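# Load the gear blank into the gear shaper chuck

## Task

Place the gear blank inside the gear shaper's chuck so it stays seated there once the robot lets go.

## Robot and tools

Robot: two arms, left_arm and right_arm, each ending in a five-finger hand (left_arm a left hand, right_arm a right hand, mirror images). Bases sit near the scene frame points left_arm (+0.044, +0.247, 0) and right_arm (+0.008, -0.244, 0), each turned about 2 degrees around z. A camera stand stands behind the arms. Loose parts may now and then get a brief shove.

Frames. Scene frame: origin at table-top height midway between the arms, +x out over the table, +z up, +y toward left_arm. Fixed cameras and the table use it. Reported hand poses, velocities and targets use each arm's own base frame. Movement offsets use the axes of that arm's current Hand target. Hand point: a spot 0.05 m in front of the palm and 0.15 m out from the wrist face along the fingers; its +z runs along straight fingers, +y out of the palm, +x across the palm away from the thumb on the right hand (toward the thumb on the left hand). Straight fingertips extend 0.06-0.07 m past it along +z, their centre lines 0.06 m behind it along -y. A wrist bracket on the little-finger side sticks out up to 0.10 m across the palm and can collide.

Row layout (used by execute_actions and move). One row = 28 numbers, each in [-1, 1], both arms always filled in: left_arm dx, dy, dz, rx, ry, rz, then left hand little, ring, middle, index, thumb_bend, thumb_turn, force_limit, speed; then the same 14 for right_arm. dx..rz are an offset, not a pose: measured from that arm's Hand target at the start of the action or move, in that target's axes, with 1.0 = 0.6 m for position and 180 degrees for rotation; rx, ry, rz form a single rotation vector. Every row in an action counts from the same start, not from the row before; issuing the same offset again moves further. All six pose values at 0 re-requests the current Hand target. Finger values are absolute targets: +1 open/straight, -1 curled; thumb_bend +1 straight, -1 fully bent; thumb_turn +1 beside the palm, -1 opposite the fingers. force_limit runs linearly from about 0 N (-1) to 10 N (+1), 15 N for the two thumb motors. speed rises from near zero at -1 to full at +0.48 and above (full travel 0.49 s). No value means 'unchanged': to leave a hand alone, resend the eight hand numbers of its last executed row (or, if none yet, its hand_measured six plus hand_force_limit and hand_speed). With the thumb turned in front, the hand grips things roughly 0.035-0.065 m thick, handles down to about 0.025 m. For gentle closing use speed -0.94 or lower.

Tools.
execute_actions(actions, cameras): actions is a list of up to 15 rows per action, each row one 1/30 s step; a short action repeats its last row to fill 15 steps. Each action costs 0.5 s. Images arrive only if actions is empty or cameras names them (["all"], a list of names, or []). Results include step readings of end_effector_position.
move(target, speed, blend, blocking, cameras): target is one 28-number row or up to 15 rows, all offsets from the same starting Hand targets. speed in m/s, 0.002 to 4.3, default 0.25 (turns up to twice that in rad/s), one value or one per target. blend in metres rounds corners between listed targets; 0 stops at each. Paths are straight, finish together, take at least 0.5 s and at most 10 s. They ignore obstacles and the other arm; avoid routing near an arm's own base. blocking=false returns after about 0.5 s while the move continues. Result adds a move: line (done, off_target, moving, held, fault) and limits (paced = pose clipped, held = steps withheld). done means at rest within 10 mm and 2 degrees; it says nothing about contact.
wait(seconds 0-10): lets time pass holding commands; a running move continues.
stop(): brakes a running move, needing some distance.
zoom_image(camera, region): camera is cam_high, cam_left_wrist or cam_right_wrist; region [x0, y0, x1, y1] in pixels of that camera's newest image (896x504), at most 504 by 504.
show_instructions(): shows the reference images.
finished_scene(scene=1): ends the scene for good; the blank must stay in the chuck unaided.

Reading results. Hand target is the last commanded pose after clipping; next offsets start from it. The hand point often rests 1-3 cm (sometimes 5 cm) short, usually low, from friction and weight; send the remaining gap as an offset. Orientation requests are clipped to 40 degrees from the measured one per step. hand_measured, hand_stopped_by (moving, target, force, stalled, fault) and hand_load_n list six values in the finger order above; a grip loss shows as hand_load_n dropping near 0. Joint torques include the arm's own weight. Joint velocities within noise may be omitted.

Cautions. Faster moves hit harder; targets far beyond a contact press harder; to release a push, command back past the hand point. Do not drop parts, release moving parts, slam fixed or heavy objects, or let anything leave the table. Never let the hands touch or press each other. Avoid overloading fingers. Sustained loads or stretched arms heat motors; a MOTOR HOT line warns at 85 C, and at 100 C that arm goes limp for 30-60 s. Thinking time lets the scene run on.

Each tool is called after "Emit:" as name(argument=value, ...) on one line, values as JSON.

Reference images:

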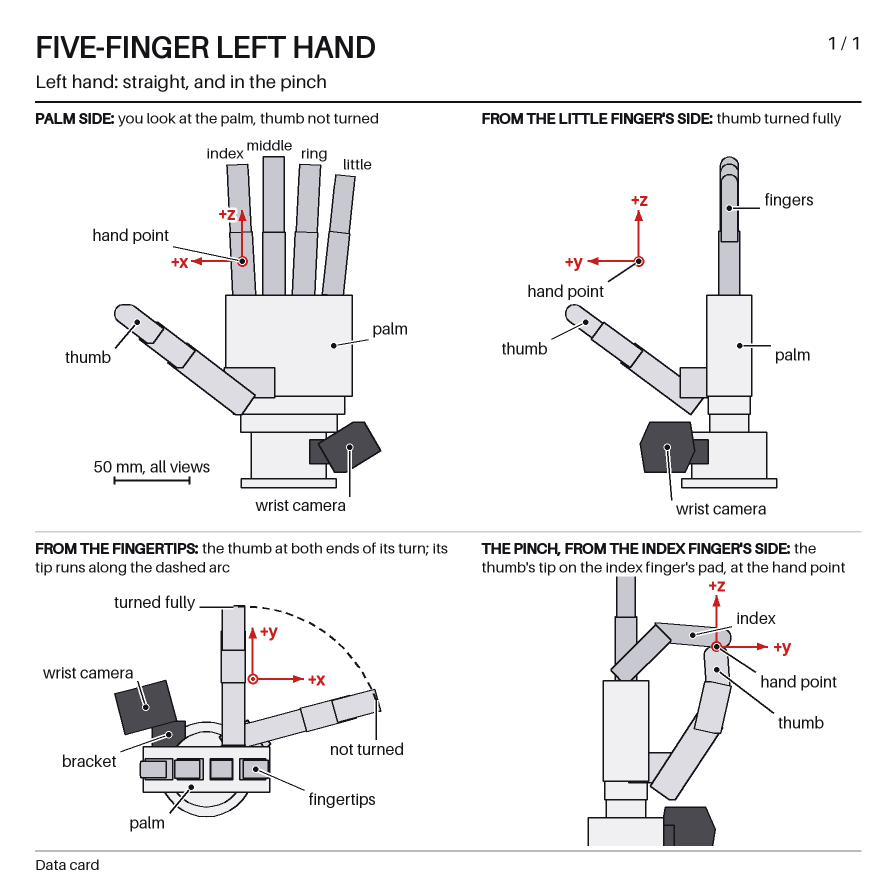

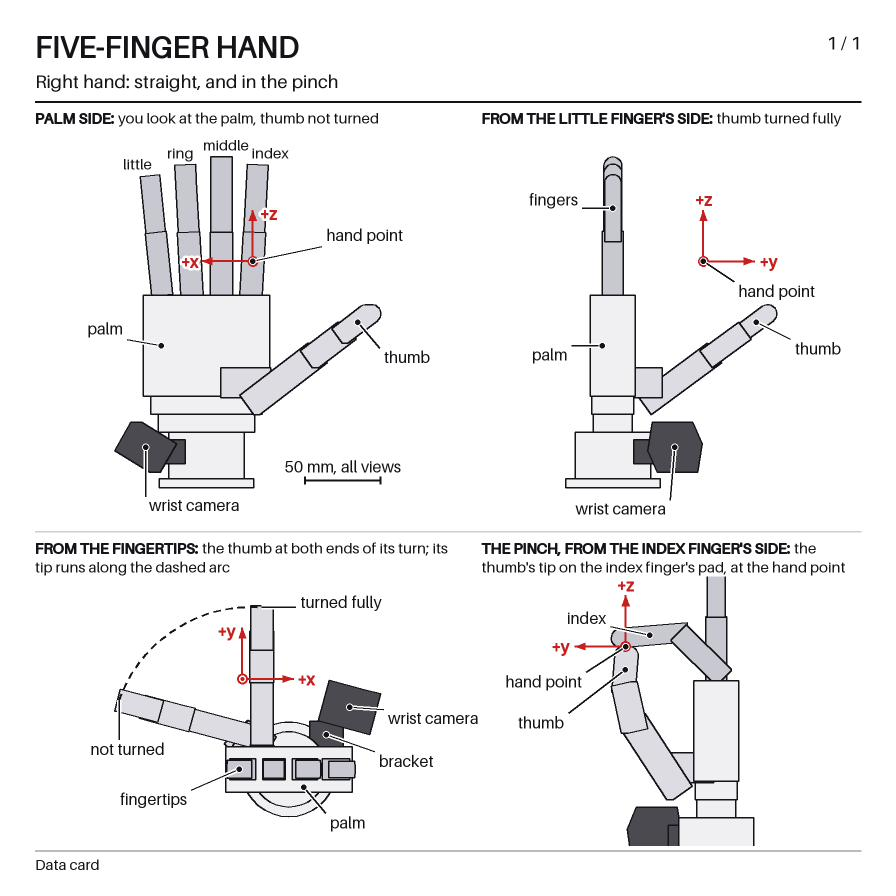

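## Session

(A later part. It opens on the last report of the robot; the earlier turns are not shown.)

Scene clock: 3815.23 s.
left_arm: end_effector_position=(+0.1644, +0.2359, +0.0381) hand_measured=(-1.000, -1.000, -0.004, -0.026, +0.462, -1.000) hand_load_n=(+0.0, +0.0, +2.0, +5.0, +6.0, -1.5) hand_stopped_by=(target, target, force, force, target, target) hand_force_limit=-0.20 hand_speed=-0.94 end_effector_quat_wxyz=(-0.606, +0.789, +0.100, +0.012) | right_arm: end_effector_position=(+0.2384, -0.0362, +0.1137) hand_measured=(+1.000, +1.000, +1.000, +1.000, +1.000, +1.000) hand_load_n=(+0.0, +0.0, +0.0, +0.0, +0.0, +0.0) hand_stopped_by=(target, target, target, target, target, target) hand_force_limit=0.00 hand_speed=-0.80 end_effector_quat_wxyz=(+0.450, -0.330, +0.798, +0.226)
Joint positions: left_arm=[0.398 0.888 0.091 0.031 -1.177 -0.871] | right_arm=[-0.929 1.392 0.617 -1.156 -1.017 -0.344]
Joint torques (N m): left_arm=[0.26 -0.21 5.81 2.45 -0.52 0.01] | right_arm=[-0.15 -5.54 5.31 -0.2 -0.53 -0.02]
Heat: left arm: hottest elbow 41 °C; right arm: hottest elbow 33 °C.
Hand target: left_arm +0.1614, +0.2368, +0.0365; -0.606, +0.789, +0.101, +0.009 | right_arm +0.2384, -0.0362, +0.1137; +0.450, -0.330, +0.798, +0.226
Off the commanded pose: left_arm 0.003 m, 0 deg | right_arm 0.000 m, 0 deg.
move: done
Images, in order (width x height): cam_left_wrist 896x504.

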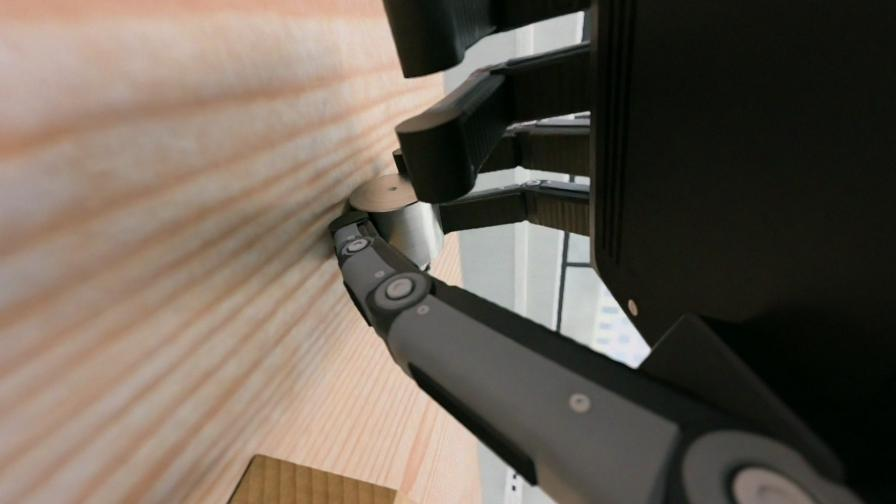

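Emit:
move(target=[0,0,0,0,0,0,-1,-1,-0.06,-0.08,0.43,-1,0.2,-0.94,0,0,0,0,0,0,1,1,1,1,1,1,0,-0.8], speed=0.05, cameras=["cam_left_wrist"])

Emit:
zoom_image(camera="cam_left_wrist", region=[290, 120, 490, 320])

Scene clock: 3818.10 s.
left_arm: end_effector_position=(+0.1644, +0.2359, +0.0380) hand_measured=(-1.000, -1.000, -0.014, -0.030, +0.462, -1.000) hand_load_n=(+0.0, +0.0, +6.5, +5.0, +9.0, -1.0) hand_stopped_by=(target, target, force, force, force, target) hand_force_limit=0.20 hand_speed=-0.94 end_effector_quat_wxyz=(-0.606, +0.789, +0.100, +0.012) | right_arm: end_effector_position=(+0.2384, -0.0362, +0.1137) hand_measured=(+1.000, +1.000, +1.000, +1.000, +1.000, +1.000) hand_load_n=(+0.0, +0.0, +0.0, +0.0, +0.0, +0.0) hand_stopped_by=(target, target, target, target, target, target) hand_force_limit=0.00 hand_speed=-0.80 end_effector_quat_wxyz=(+0.450, -0.330, +0.798, +0.226)
Joint positions: left_arm=[0.398 0.888 0.091 0.031 -1.177 -0.871] | right_arm=[-0.929 1.392 0.617 -1.156 -1.017 -0.344]
Joint torques (N m): left_arm=[-0.32 -0.09 5.71 2.39 -0.51 0.05] | right_arm=[-0.15 -5.54 5.31 -0.2 -0.53 -0.02]
Heat: left arm: hottest elbow 41 °C; right arm: hottest elbow 33 °C.
Hand target: left_arm +0.1615, +0.2367, +0.0365; -0.606, +0.789, +0.101, +0.009 | right_arm +0.2384, -0.0362, +0.1137; +0.450, -0.330, +0.798, +0.226
Off the commanded pose: left_arm 0.003 m, 0 deg | right_arm 0.000 m, 0 deg.
move: done
Images, in order (width x height): cam_left_wrist 896x504.

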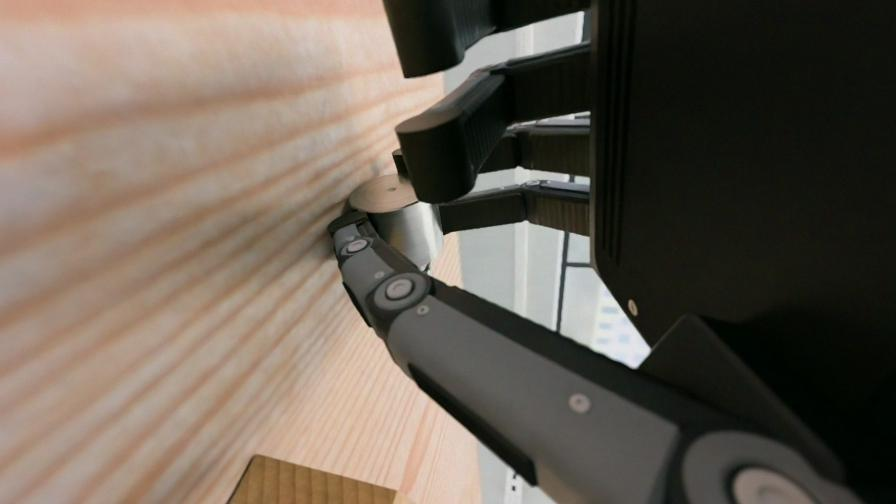

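Scaled by 2.520 from the camera's 896x504 image, which has a finer 1280x720 frame.

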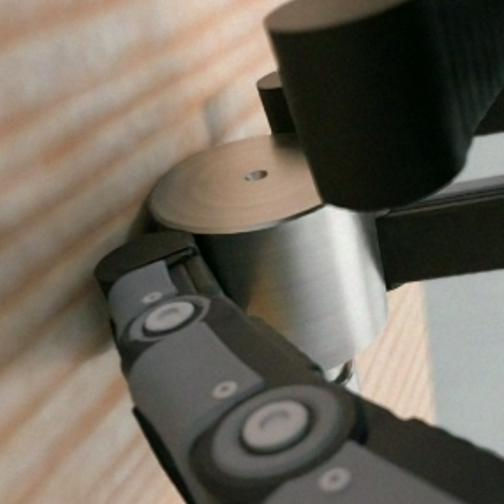

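Emit:
move(target=[0.0114,-0.0795,-0.0220,0,0,0,-1,-1,-0.06,-0.08,0.43,-1,0.2,-0.94,0,0,0,0,0,0,1,1,1,1,1,1,0,-0.8], speed=0.08, cameras=["cam_high","cam_left_wrist"])

Scene clock: 3843.43 s.
left_arm: end_effector_position=(+0.1430, +0.2293, +0.0570) hand_measured=(-1.000, -1.000, -0.014, -0.030, +0.462, -1.000) hand_load_n=(+0.0, +0.0, +6.0, +4.5, +9.5, -1.0) hand_stopped_by=(target, target, force, force, force, target) hand_force_limit=0.20 hand_speed=-0.94 end_effector_quat_wxyz=(-0.597, +0.798, +0.077, -0.018) | right_arm: end_effector_position=(+0.2384, -0.0362, +0.1137) hand_measured=(+1.000, +1.000, +1.000, +1.000, +1.000, +1.000) hand_load_n=(+0.0, +0.0, +0.0, +0.0, -0.5, +0.0) hand_stopped_by=(target, target, target, target, target, target) hand_force_limit=0.00 hand_speed=-0.80 end_effector_quat_wxyz=(+0.450, -0.330, +0.798, +0.226)
Joint positions: left_arm=[0.414 0.644 0.122 -0.289 -1.166 -0.834] | right_arm=[-0.929 1.392 0.617 -1.156 -1.017 -0.344]
Joint torques (N m): left_arm=[-1.32 0.79 11.82 1.46 -0.86 -0.22] | right_arm=[-0.15 -5.54 5.29 -0.21 -0.53 -0.02]
Heat: left arm: hottest elbow 40 °C; right arm: hottest elbow 33 °C.
Hand target: left_arm +0.1615, +0.2368, +0.0864; -0.606, +0.789, +0.101, +0.009 | right_arm +0.2384, -0.0362, +0.1137; +0.450, -0.330, +0.798, +0.226
Off the commanded pose: left_arm 0.036 m, 4 deg | right_arm 0.000 m, 0 deg.
move: off_target (left_arm)
Images, in order (width x height): cam_high 896x504, cam_left_wrist 896x504.

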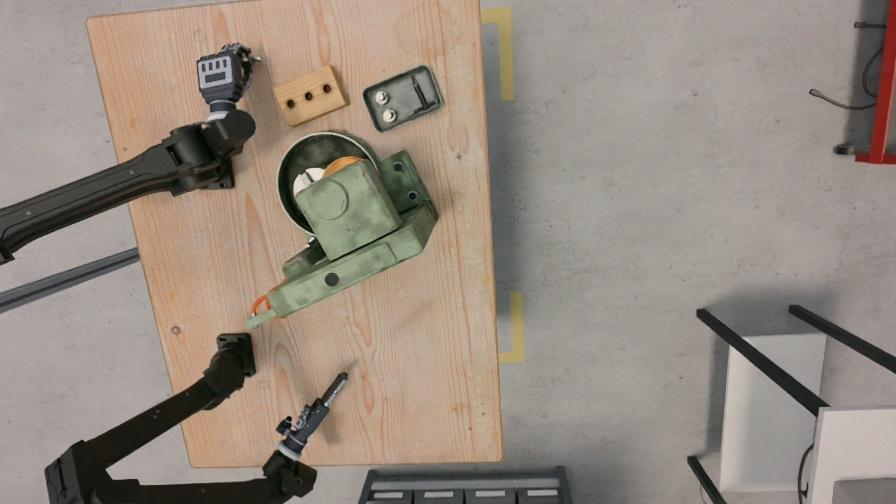

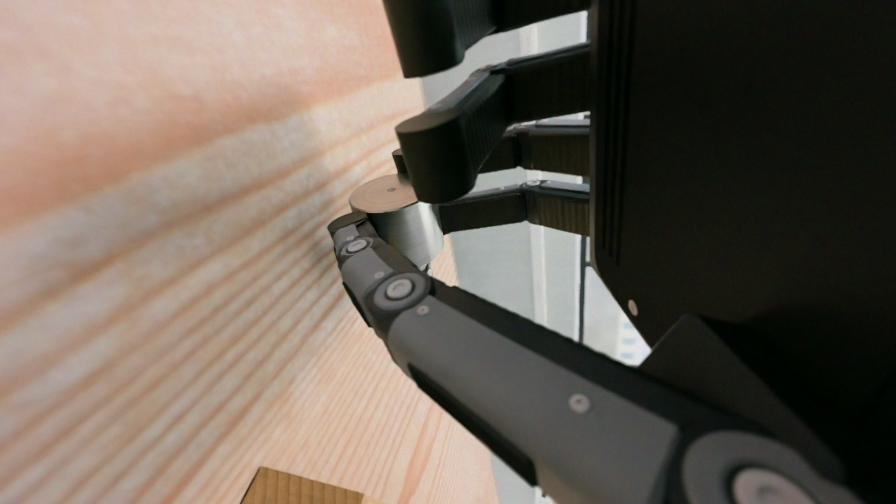

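Emit:
zoom_image(camera="cam_left_wrist", region=[290, 120, 490, 320])

Scaled by 2.520 from the camera's 896x504 image, which has a finer 1280x720 frame.

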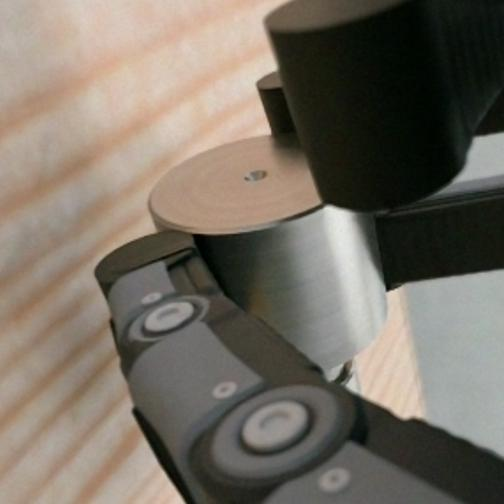

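Emit:
move(target=[0.0536,-0.2528,-0.0674,0,0,0,-1,-1,-0.06,-0.08,0.43,-1,0.2,-0.94,0,0,0,0,0,0,1,1,1,1,1,1,0,-0.8], speed=0.12, cameras=["cam_left_wrist"])

Scene clock: 3853.20 s.
left_arm: end_effector_position=(+0.1606, +0.2368, +0.2142) hand_measured=(-1.000, -1.000, -0.014, -0.030, +0.462, -1.000) hand_load_n=(+0.0, +0.0, +6.0, +5.0, +9.5, -1.0) hand_stopped_by=(target, target, force, force, force, target) hand_force_limit=0.20 hand_speed=-0.94 end_effector_quat_wxyz=(-0.599, +0.797, +0.082, -0.017) | right_arm: end_effector_position=(+0.2384, -0.0362, +0.1137) hand_measured=(+1.000, +1.000, +1.000, +1.000, +1.000, +1.000) hand_load_n=(+0.0, +0.0, +0.0, +0.0, +0.0, +0.0) hand_stopped_by=(target, target, target, target, target, target) hand_force_limit=0.00 hand_speed=-0.80 end_effector_quat_wxyz=(+0.450, -0.330, +0.798, +0.226)
Joint positions: left_arm=[0.41 0.525 0.523 -0.815 -1.172 -0.85] | right_arm=[-0.929 1.392 0.617 -1.156 -1.017 -0.344]
Joint torques (N m): left_arm=[-1.49 1.61 13.44 1.59 -0.83 -0.22] | right_arm=[-0.09 -5.54 5.33 -0.2 -0.53 -0.02]
Heat: left arm: hottest elbow 42 °C; right arm: hottest elbow 33 °C.
Hand target: left_arm +0.1716, +0.2399, +0.2463; -0.606, +0.789, +0.101, +0.009 | right_arm +0.2384, -0.0362, +0.1137; +0.450, -0.330, +0.798, +0.226
Off the commanded pose: left_arm 0.034 m, 4 deg | right_arm 0.000 m, 0 deg.
move: off_target (left_arm)
Images, in order (width x height): cam_left_wrist 896x504.

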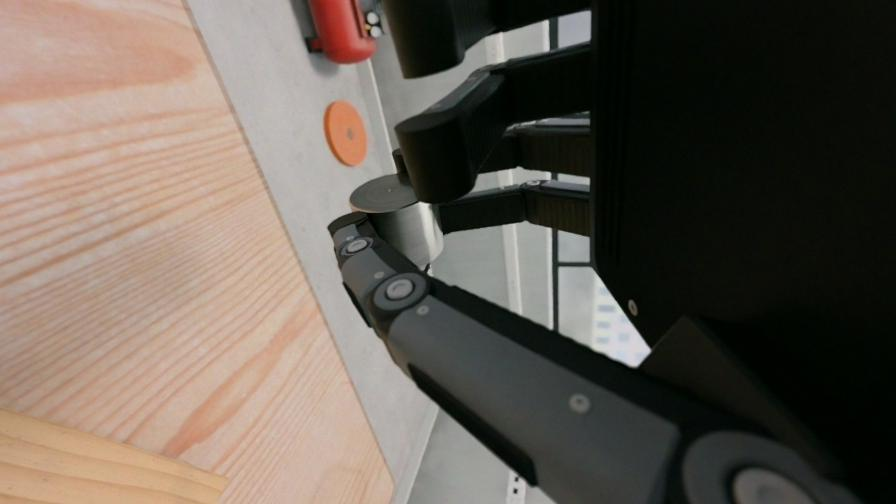

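Emit:
move(target=[[0.0172,-0.0470,0.0291,-0.1449,0.1466,0.1255,-1,-1,-0.06,-0.08,0.43,-1,0.2,-0.94,0,0,0,0,0,0,1,1,1,1,1,1,0,-0.8],[0.0922,-0.0010,-0.0665,0.0440,0.4148,0.3166,-1,-1,-0.06,-0.08,0.43,-1,0.2,-0.94,0,0,0,0,0,0,1,1,1,1,1,1,0,-0.8]], speed=0.22, blend=0.03, cameras=["cam_high","cam_left_wrist"])

Scene clock: 3907.33 s.
left_arm: end_effector_position=(+0.2302, +0.2050, +0.2584) hand_measured=(-1.000, -1.000, -0.014, -0.030, +0.462, -1.000) hand_load_n=(+0.0, +0.0, +6.0, +5.5, +9.0, +0.0) hand_stopped_by=(target, target, force, force, force, target) hand_force_limit=0.20 hand_speed=-0.94 end_effector_quat_wxyz=(+0.511, -0.548, +0.632, -0.197) | right_arm: end_effector_position=(+0.2384, -0.0362, +0.1137) hand_measured=(+1.000, +1.000, +1.000, +1.000, +1.000, +1.000) hand_load_n=(+0.0, +0.0, +0.0, +0.0, +0.0, +0.0) hand_stopped_by=(target, target, target, target, target, target) hand_force_limit=0.00 hand_speed=-0.80 end_effector_quat_wxyz=(+0.450, -0.330, +0.798, +0.226)
Joint positions: left_arm=[1.047 0.547 0.677 -0.65 0.632 0.814] | right_arm=[-0.929 1.392 0.617 -1.156 -1.017 -0.344]
Joint torques (N m): left_arm=[-0.21 -0.03 9.44 3.17 0.44 0.13] | right_arm=[-0.15 -5.54 5.31 -0.21 -0.53 -0.02]
Motor temperatures (°C): left_arm=[26 25 46 25 29 26] | right_arm=[26 26 33 24 27 24]
Heat: left arm: hottest elbow 46 °C; right arm: hottest elbow 33 °C.
Hand target: left_arm +0.2300, +0.2099, +0.2649; +0.523, -0.539, +0.633, -0.189 | right_arm +0.2384, -0.0362, +0.1137; +0.450, -0.330, +0.798, +0.226
Off the commanded pose: left_arm 0.008 m, 2 deg | right_arm 0.000 m, 0 deg.
move: done
Images, in order (width x height): cam_high 896x504, cam_left_wrist 896x504.

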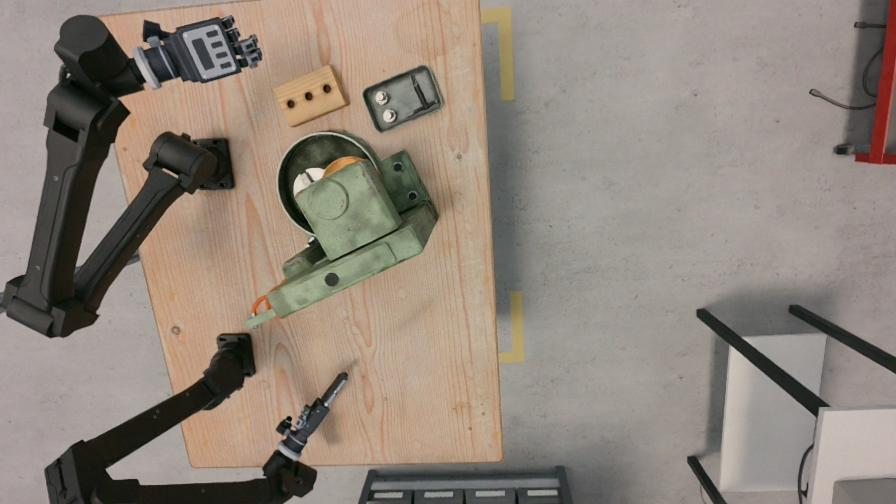

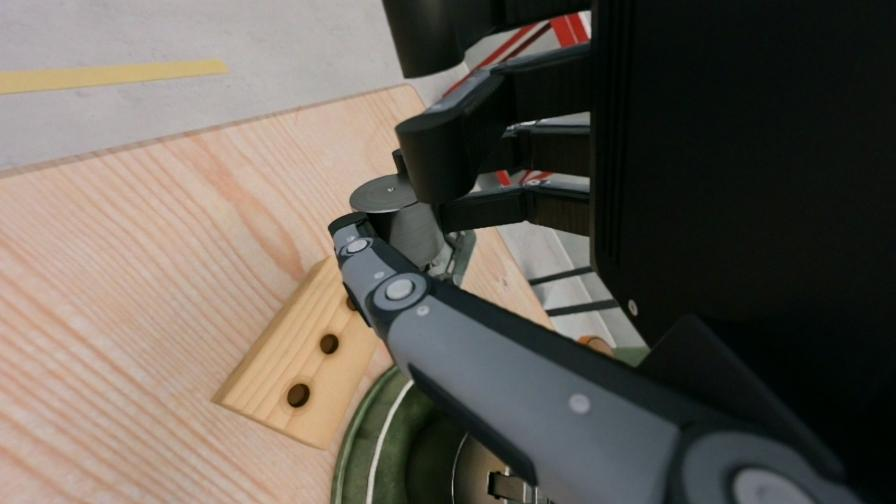

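Emit:
move(target=[0.1113,-0.1137,0.0182,0.2323,0.0276,0.3279,-1,-1,-0.06,-0.08,0.43,-1,0.2,-0.94,0,0,0,0,0,0,1,1,1,1,1,1,0,-0.8], speed=0.2, cameras=["cam_high","cam_left_wrist"])

Scene clock: 3921.17 s.
left_arm: end_effector_position=(+0.2791, +0.1327, +0.2791) hand_measured=(-1.000, -1.000, -0.014, -0.030, +0.462, -1.000) hand_load_n=(+0.0, +0.0, +6.0, +5.0, +9.0, +0.0) hand_stopped_by=(target, target, force, force, force, target) hand_force_limit=0.20 hand_speed=-0.94 end_effector_quat_wxyz=(+0.670, +0.043, +0.727, -0.142) | right_arm: end_effector_position=(+0.2384, -0.0362, +0.1137) hand_measured=(+1.000, +1.000, +1.000, +1.000, +1.000, +1.000) hand_load_n=(+0.0, +0.0, +0.0, +0.0, -0.5, +0.0) hand_stopped_by=(target, target, target, target, target, target) hand_force_limit=0.00 hand_speed=-0.80 end_effector_quat_wxyz=(+0.450, -0.330, +0.798, +0.226)
Joint positions: left_arm=[1.024 0.397 0.415 -0.237 1.286 1.631] | right_arm=[-0.929 1.392 0.617 -1.156 -1.017 -0.344]
Joint torques (N m): left_arm=[-1.73 1.96 9.89 1.95 0.39 0.16] | right_arm=[-0.15 -5.54 5.31 -0.2 -0.53 -0.02]
Heat: left arm: hottest elbow 46 °C; right arm: hottest elbow 33 °C.
Hand target: left_arm +0.2810, +0.1311, +0.2850; +0.671, +0.056, +0.726, -0.138 | right_arm +0.2384, -0.0362, +0.1137; +0.450, -0.330, +0.798, +0.226
Off the commanded pose: left_arm 0.006 m, 2 deg | right_arm 0.000 m, 0 deg.
move: done
Images, in order (width x height): cam_high 896x504, cam_left_wrist 896x504.

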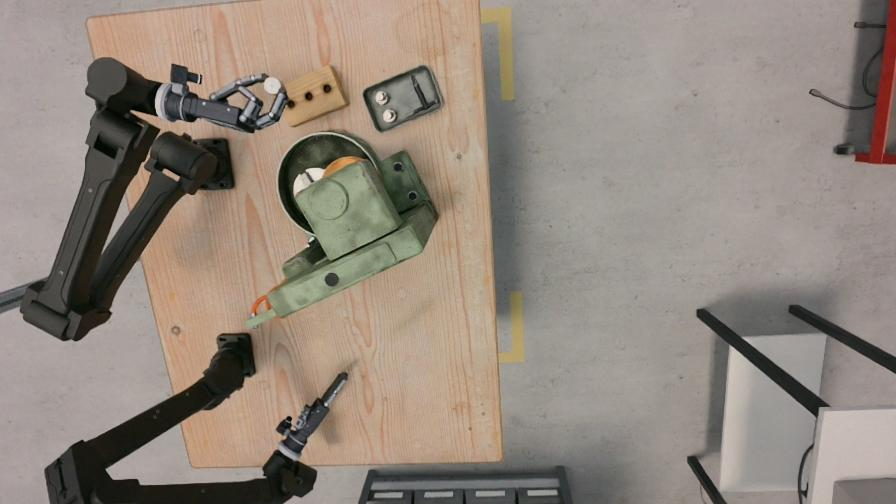

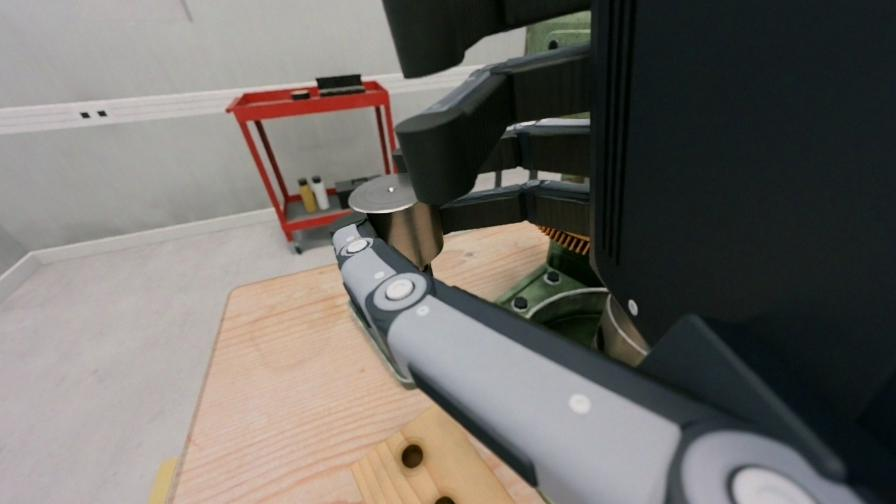

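Emit:
move(target=[[0.0695,-0.1152,0.0647,0.1045,0.0132,0.0063,-1,-1,-0.06,-0.08,0.43,-1,0.2,-0.94,0,0,0,0,0,0,1,1,1,1,1,1,0,-0.8],[0.1100,-0.2395,0.0717,0.2036,0.0257,0.0123,-1,-1,-0.06,-0.08,0.43,-1,0.2,-0.94,0,0,0,0,0,0,1,1,1,1,1,1,0,-0.8]], speed=0.12, blend=0.03, cameras=["cam_high","cam_left_wrist"])

Scene clock: 4003.90 s.
left_arm: end_effector_position=(+0.2789, -0.0232, +0.2287) hand_measured=(-1.000, -1.000, -0.014, -0.030, +0.462, -1.000) hand_load_n=(+0.0, +0.0, +6.0, +5.5, +9.0, +0.0) hand_stopped_by=(target, target, force, force, force, target) hand_force_limit=0.20 hand_speed=-0.94 end_effector_quat_wxyz=(+0.608, +0.248, +0.672, -0.342) | right_arm: end_effector_position=(+0.2384, -0.0362, +0.1137) hand_measured=(+1.000, +1.000, +1.000, +1.000, +1.000, +1.000) hand_load_n=(+0.0, +0.0, +0.0, +0.0, +0.0, +0.0) hand_stopped_by=(target, target, target, target, target, target) hand_force_limit=0.00 hand_speed=-0.80 end_effector_quat_wxyz=(+0.450, -0.330, +0.798, +0.226)
Joint positions: left_arm=[0.672 0.421 0.348 -0.595 1.529 2.079] | right_arm=[-0.929 1.392 0.617 -1.156 -1.017 -0.344]
Joint torques (N m): left_arm=[-1.55 1.61 9.25 1.25 0.73 0.17] | right_arm=[-0.09 -5.48 5.31 -0.21 -0.53 -0.02]
Heat: left arm: hottest elbow 47 °C; right arm: hottest elbow 33 °C.
Hand target: left_arm +0.2778, -0.0250, +0.2351; +0.593, +0.284, +0.671, -0.344 | right_arm +0.2384, -0.0362, +0.1137; +0.450, -0.330, +0.798, +0.226
Off the commanded pose: left_arm 0.007 m, 4 deg | right_arm 0.000 m, 0 deg.
joint sent to its limit (left arm) — joint 6 (wrist roll), upper limit. The joint targets are off in orientation, not in position.
move: off_target (left_arm)
Images, in order (width x height): cam_high 896x504, cam_left_wrist 896x504.

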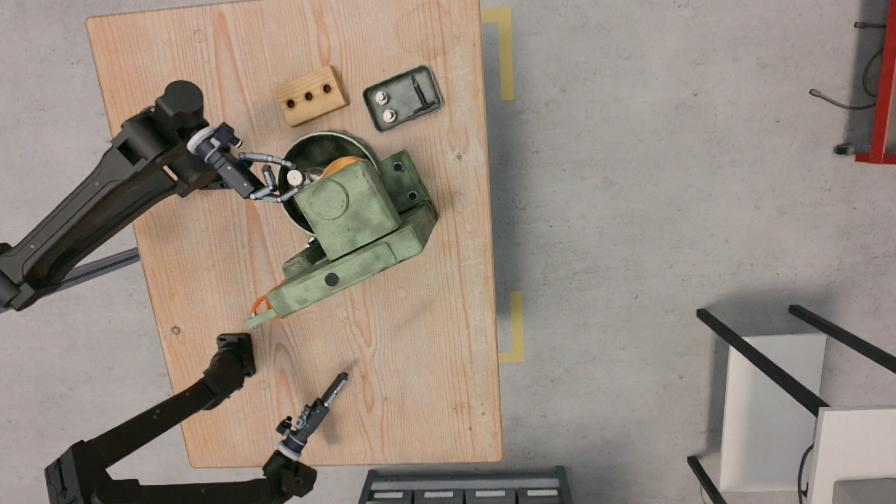

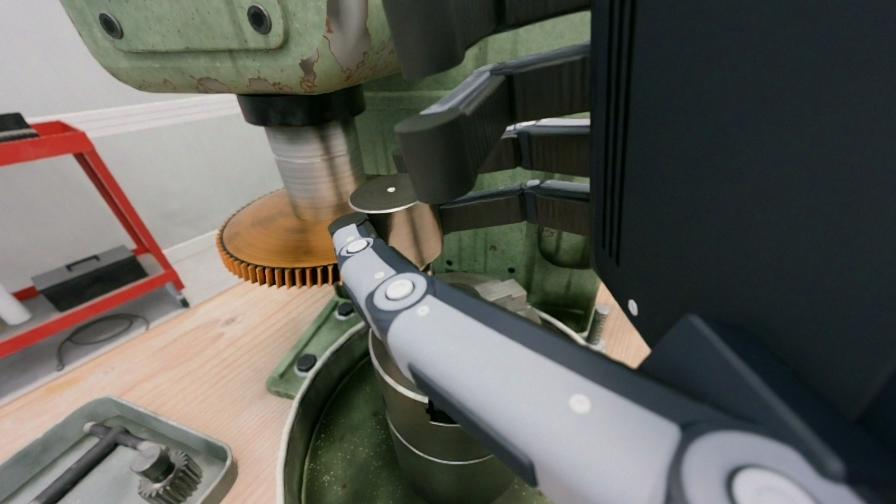

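Emit:
zoom_image(camera="cam_left_wrist", region=[340, 150, 620, 430])

Emit:
zoom_image(camera="cam_high", region=[240, 110, 400, 250])

Scaled by 1.800 from the camera's 896x504 image, which has a finer 1280x720 frame.

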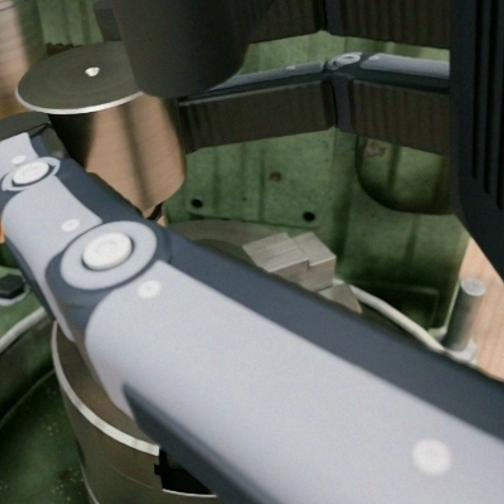

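Scaled by 3.150 from the camera's 896x504 image, which has a finer 1280x720 frame.

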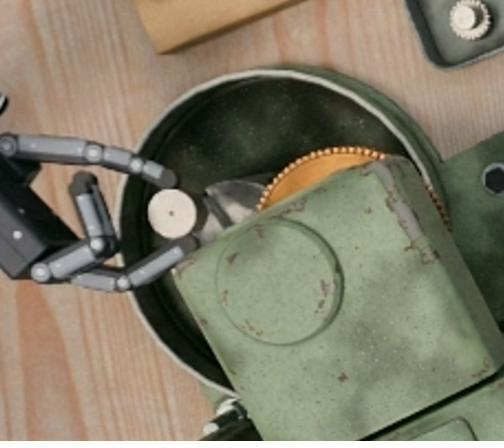

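Emit:
move(target=[0.0200,-0.0083,0.0488,0,0,0,-1,-1,-0.06,-0.08,0.43,-1,0.2,-0.94,0,0,0,0,0,0,1,1,1,1,1,1,0,-0.8], speed=0.05, cameras=["cam_high","cam_left_wrist"])

Scene clock: 4029.33 s.
left_arm: end_effector_position=(+0.2896, -0.0492, +0.2153) hand_measured=(-1.000, -1.000, -0.014, -0.030, +0.462, -1.000) hand_load_n=(+0.0, +0.0, +6.0, +5.5, +9.0, +0.0) hand_stopped_by=(target, target, force, force, force, target) hand_force_limit=0.20 hand_speed=-0.94 end_effector_quat_wxyz=(+0.585, +0.272, +0.678, -0.351) | right_arm: end_effector_position=(+0.2384, -0.0362, +0.1137) hand_measured=(+1.000, +1.000, +1.000, +1.000, +1.000, +1.000) hand_load_n=(+0.0, +0.0, +0.0, +0.0, +0.0, +0.0) hand_stopped_by=(target, target, target, target, target, target) hand_force_limit=0.00 hand_speed=-0.80 end_effector_quat_wxyz=(+0.450, -0.330, +0.798, +0.226)
Joint positions: left_arm=[0.495 0.409 0.292 -0.306 1.402 1.83] | right_arm=[-0.929 1.392 0.617 -1.156 -1.017 -0.344]
Joint torques (N m): left_arm=[-1.61 1.61 9.09 2.82 0.47 -0.05] | right_arm=[-0.15 -5.54 5.33 -0.21 -0.53 -0.02]
Heat: left arm: hottest elbow 46 °C; right arm: hottest elbow 33 °C.
Hand target: left_arm +0.2898, -0.0517, +0.2219; +0.593, +0.284, +0.671, -0.344 | right_arm +0.2384, -0.0362, +0.1137; +0.450, -0.330, +0.798, +0.226
Off the commanded pose: left_arm 0.007 m, 2 deg | right_arm 0.000 m, 0 deg.
move: done
Images, in order (width x height): cam_high 896x504, cam_left_wrist 896x504.

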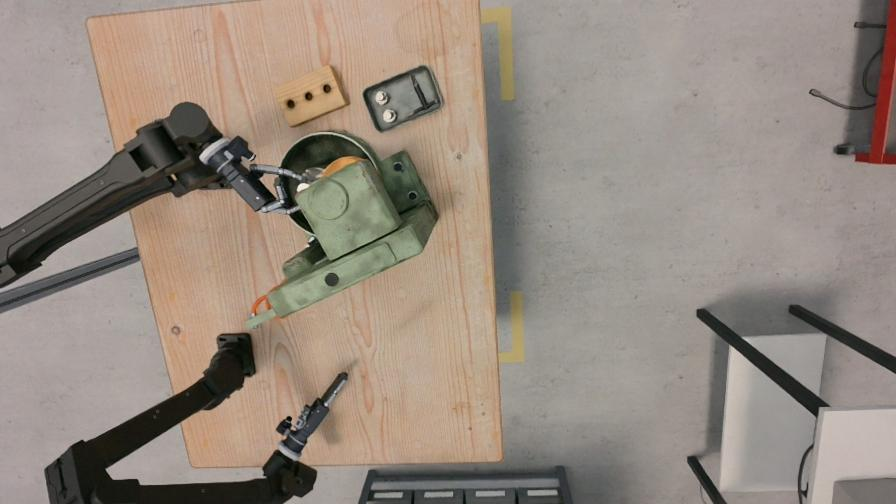

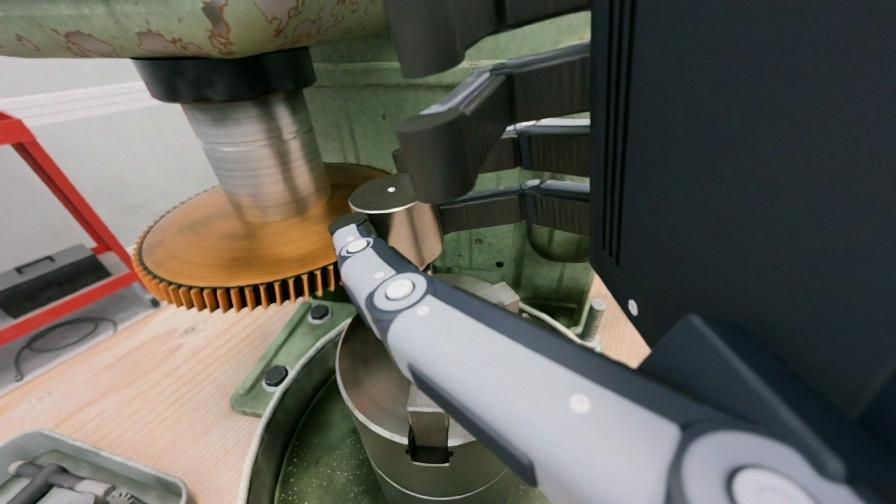

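Emit:
zoom_image(camera="cam_left_wrist", region=[320, 150, 560, 390])

Emit:
zoom_image(camera="cam_high", region=[260, 130, 380, 250])

Scaled by 2.100 from the camera's 896x504 image, which has a finer 1280x720 frame.

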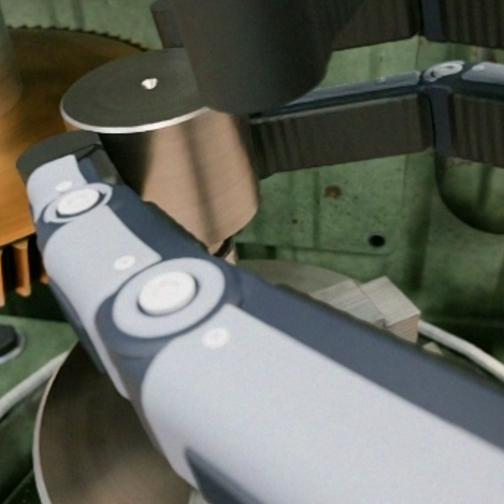

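Scaled by 4.200 from the camera's 896x504 image, which has a finer 1280x720 frame.

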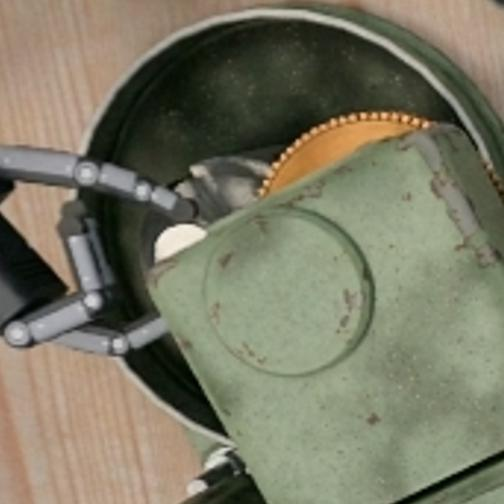

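Emit:
zoom_image(camera="cam_left_wrist", region=[120, 30, 400, 240])

Emit:
zoom_image(camera="cam_left_wrist", region=[300, 250, 620, 504])

Scaled by 1.800 from the camera's 896x504 image, which has a finer 1280x720 frame.

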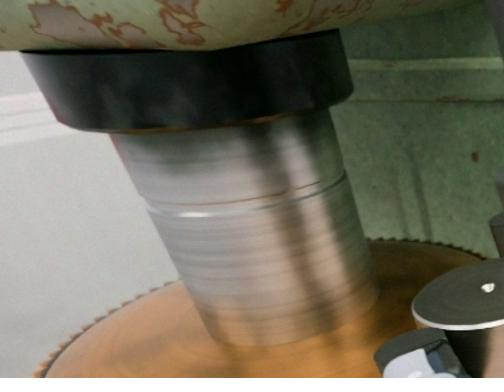

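Scaled by 1.575 from the camera's 896x504 image, which has a finer 1280x720 frame.

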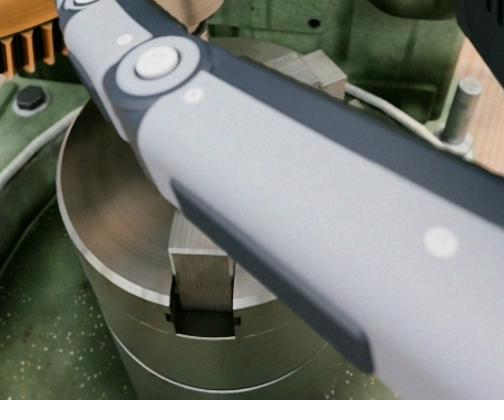

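Emit:
zoom_image(camera="cam_left_wrist", region=[170, 90, 350, 230])

Emit:
zoom_image(camera="cam_left_wrist", region=[330, 360, 490, 504])

Emit:
zoom_image(camera="cam_left_wrist", region=[520, 260, 640, 360])

Scaled by 2.800 from the camera's 896x504 image, which has a finer 1280x720 frame.

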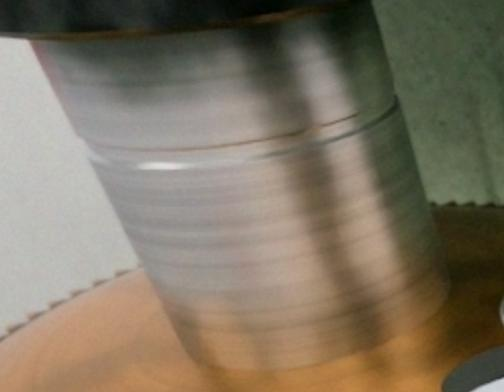

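Scaled by 3.150 from the camera's 896x504 image, which has a finer 1280x720 frame.

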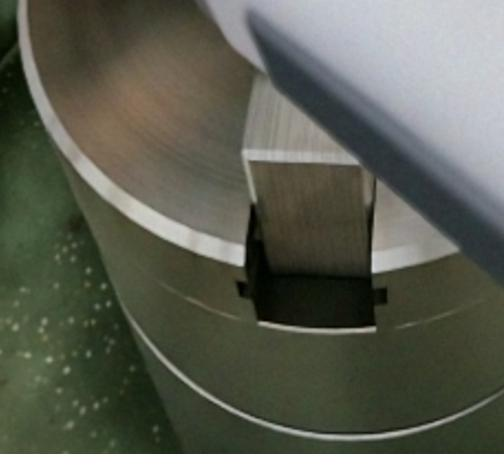

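Scaled by 4.200 from the camera's 896x504 image, which has a finer 1280x720 frame.

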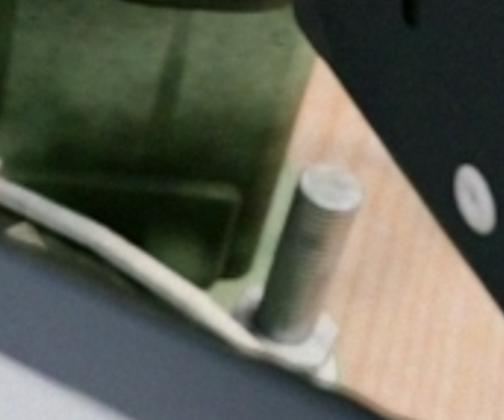

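Emit:
zoom_image(camera="cam_left_wrist", region=[340, 160, 460, 290])

Scaled by 3.877 from the camera's 896x504 image, which has a finer 1280x720 frame.

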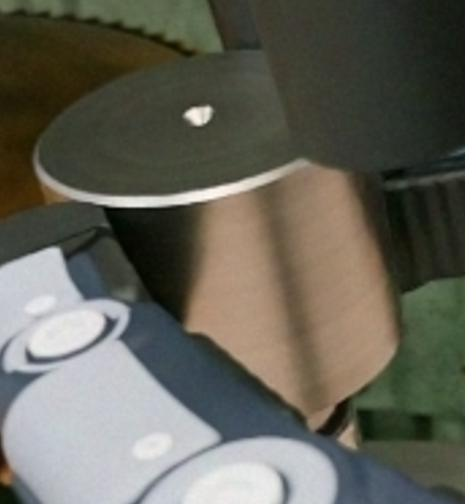

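Emit:
zoom_image(camera="cam_left_wrist", region=[0, 90, 200, 310])

Emit:
zoom_image(camera="cam_left_wrist", region=[420, 130, 640, 350])

Scaled by 2.291 from the camera's 896x504 image, which has a finer 1280x720 frame.

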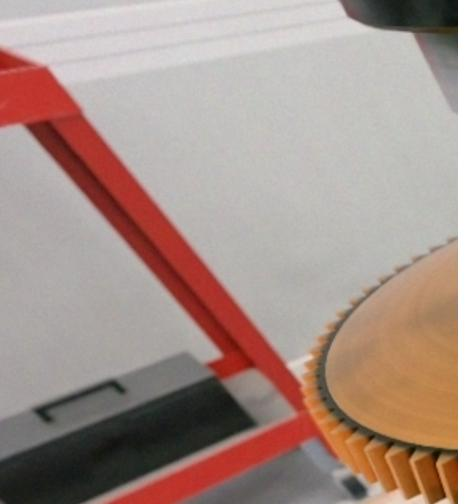

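Scaled by 2.291 from the camera's 896x504 image, which has a finer 1280x720 frame.

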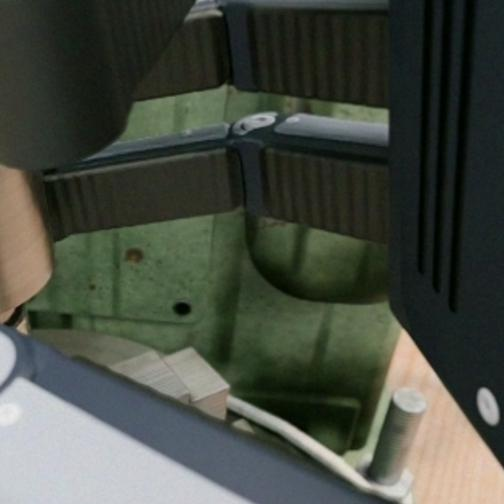

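Emit:
zoom_image(camera="cam_left_wrist", region=[395, 190, 455, 280])

Scaled by 5.600 from the camera's 896x504 image, which has a finer 1280x720 frame.

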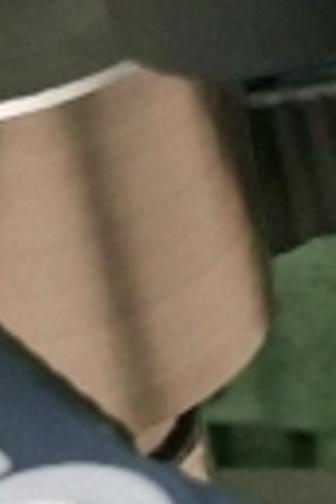

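Emit:
zoom_image(camera="cam_left_wrist", region=[344, 166, 428, 218])

Scaled by 6.000 from the camera's 896x504 image, which has a finer 1280x720 frame.

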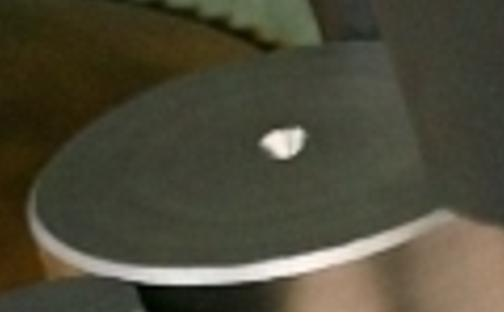

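Emit:
zoom_image(camera="cam_left_wrist", region=[120, 140, 360, 320])

Emit:
zoom_image(camera="cam_left_wrist", region=[330, 260, 520, 460])

Scaled by 2.100 from the camera's 896x504 image, which has a finer 1280x720 frame.

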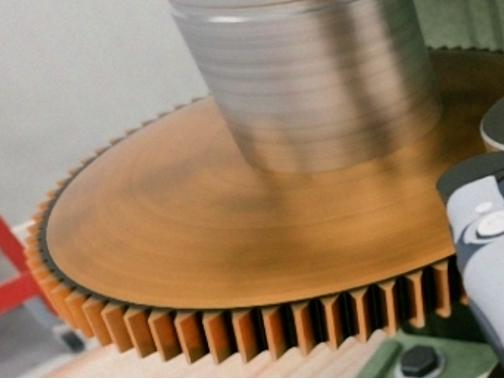

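Scaled by 2.520 from the camera's 896x504 image, which has a finer 1280x720 frame.

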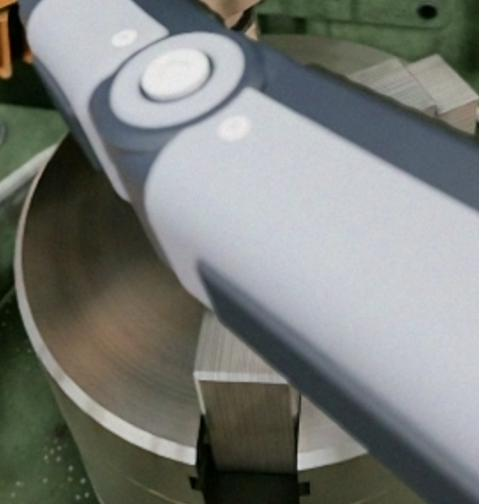

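Emit:
move(target=[0.0015,-0.0099,-0.0033,0.0005,-0.0130,0.0248,-1,-1,-0.06,-0.08,0.43,-1,0.2,-0.94,0,0,0,0,0,0,1,1,1,1,1,1,0,-0.8], speed=0.05, cameras=["cam_high","cam_left_wrist"])

Scene clock: 4180.37 s.
left_arm: end_effector_position=(+0.2838, -0.0549, +0.2149) hand_measured=(-1.000, -1.000, -0.014, -0.030, +0.462, -1.000) hand_load_n=(+0.0, +0.0, +6.0, +5.5, +9.0, +0.0) hand_stopped_by=(target, target, force, force, force, target) hand_force_limit=0.20 hand_speed=-0.94 end_effector_quat_wxyz=(+0.609, +0.295, +0.654, -0.337) | right_arm: end_effector_position=(+0.2384, -0.0362, +0.1137) hand_measured=(+1.000, +1.000, +1.000, +1.000, +1.000, +1.000) hand_load_n=(+0.0, +0.0, +0.0, +0.5, +0.0, +0.0) hand_stopped_by=(target, target, target, target, target, target) hand_force_limit=0.00 hand_speed=-0.80 end_effector_quat_wxyz=(+0.450, -0.330, +0.798, +0.226)
Joint positions: left_arm=[0.495 0.339 0.209 -0.072 1.421 1.689] | right_arm=[-0.929 1.392 0.617 -1.156 -1.017 -0.344]
Joint torques (N m): left_arm=[-0.21 1.08 8.94 2.91 0.39 -0.01] | right_arm=[-0.09 -5.48 5.3 -0.21 -0.53 -0.02]
Heat: left arm: hottest elbow 44 °C; right arm: hottest elbow 33 °C.
Hand target: left_arm +0.2839, -0.0537, +0.2219; +0.619, +0.303, +0.647, -0.327 | right_arm +0.2384, -0.0362, +0.1137; +0.450, -0.330, +0.798, +0.226
Off the commanded pose: left_arm 0.007 m, 2 deg | right_arm 0.000 m, 0 deg.
move: done
Images, in order (width x height): cam_high 896x504, cam_left_wrist 896x504.

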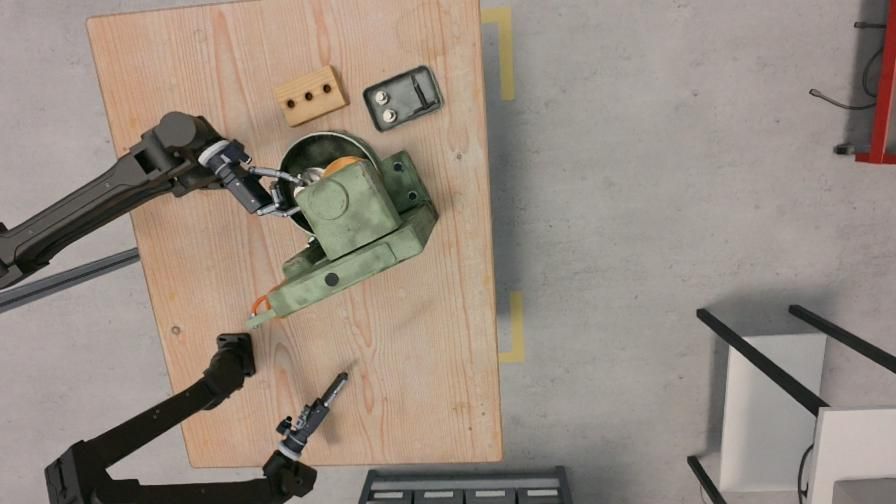

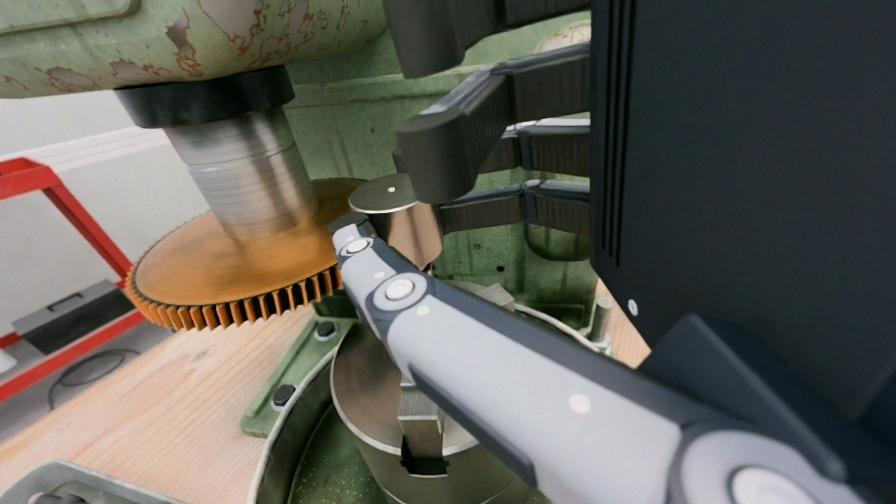

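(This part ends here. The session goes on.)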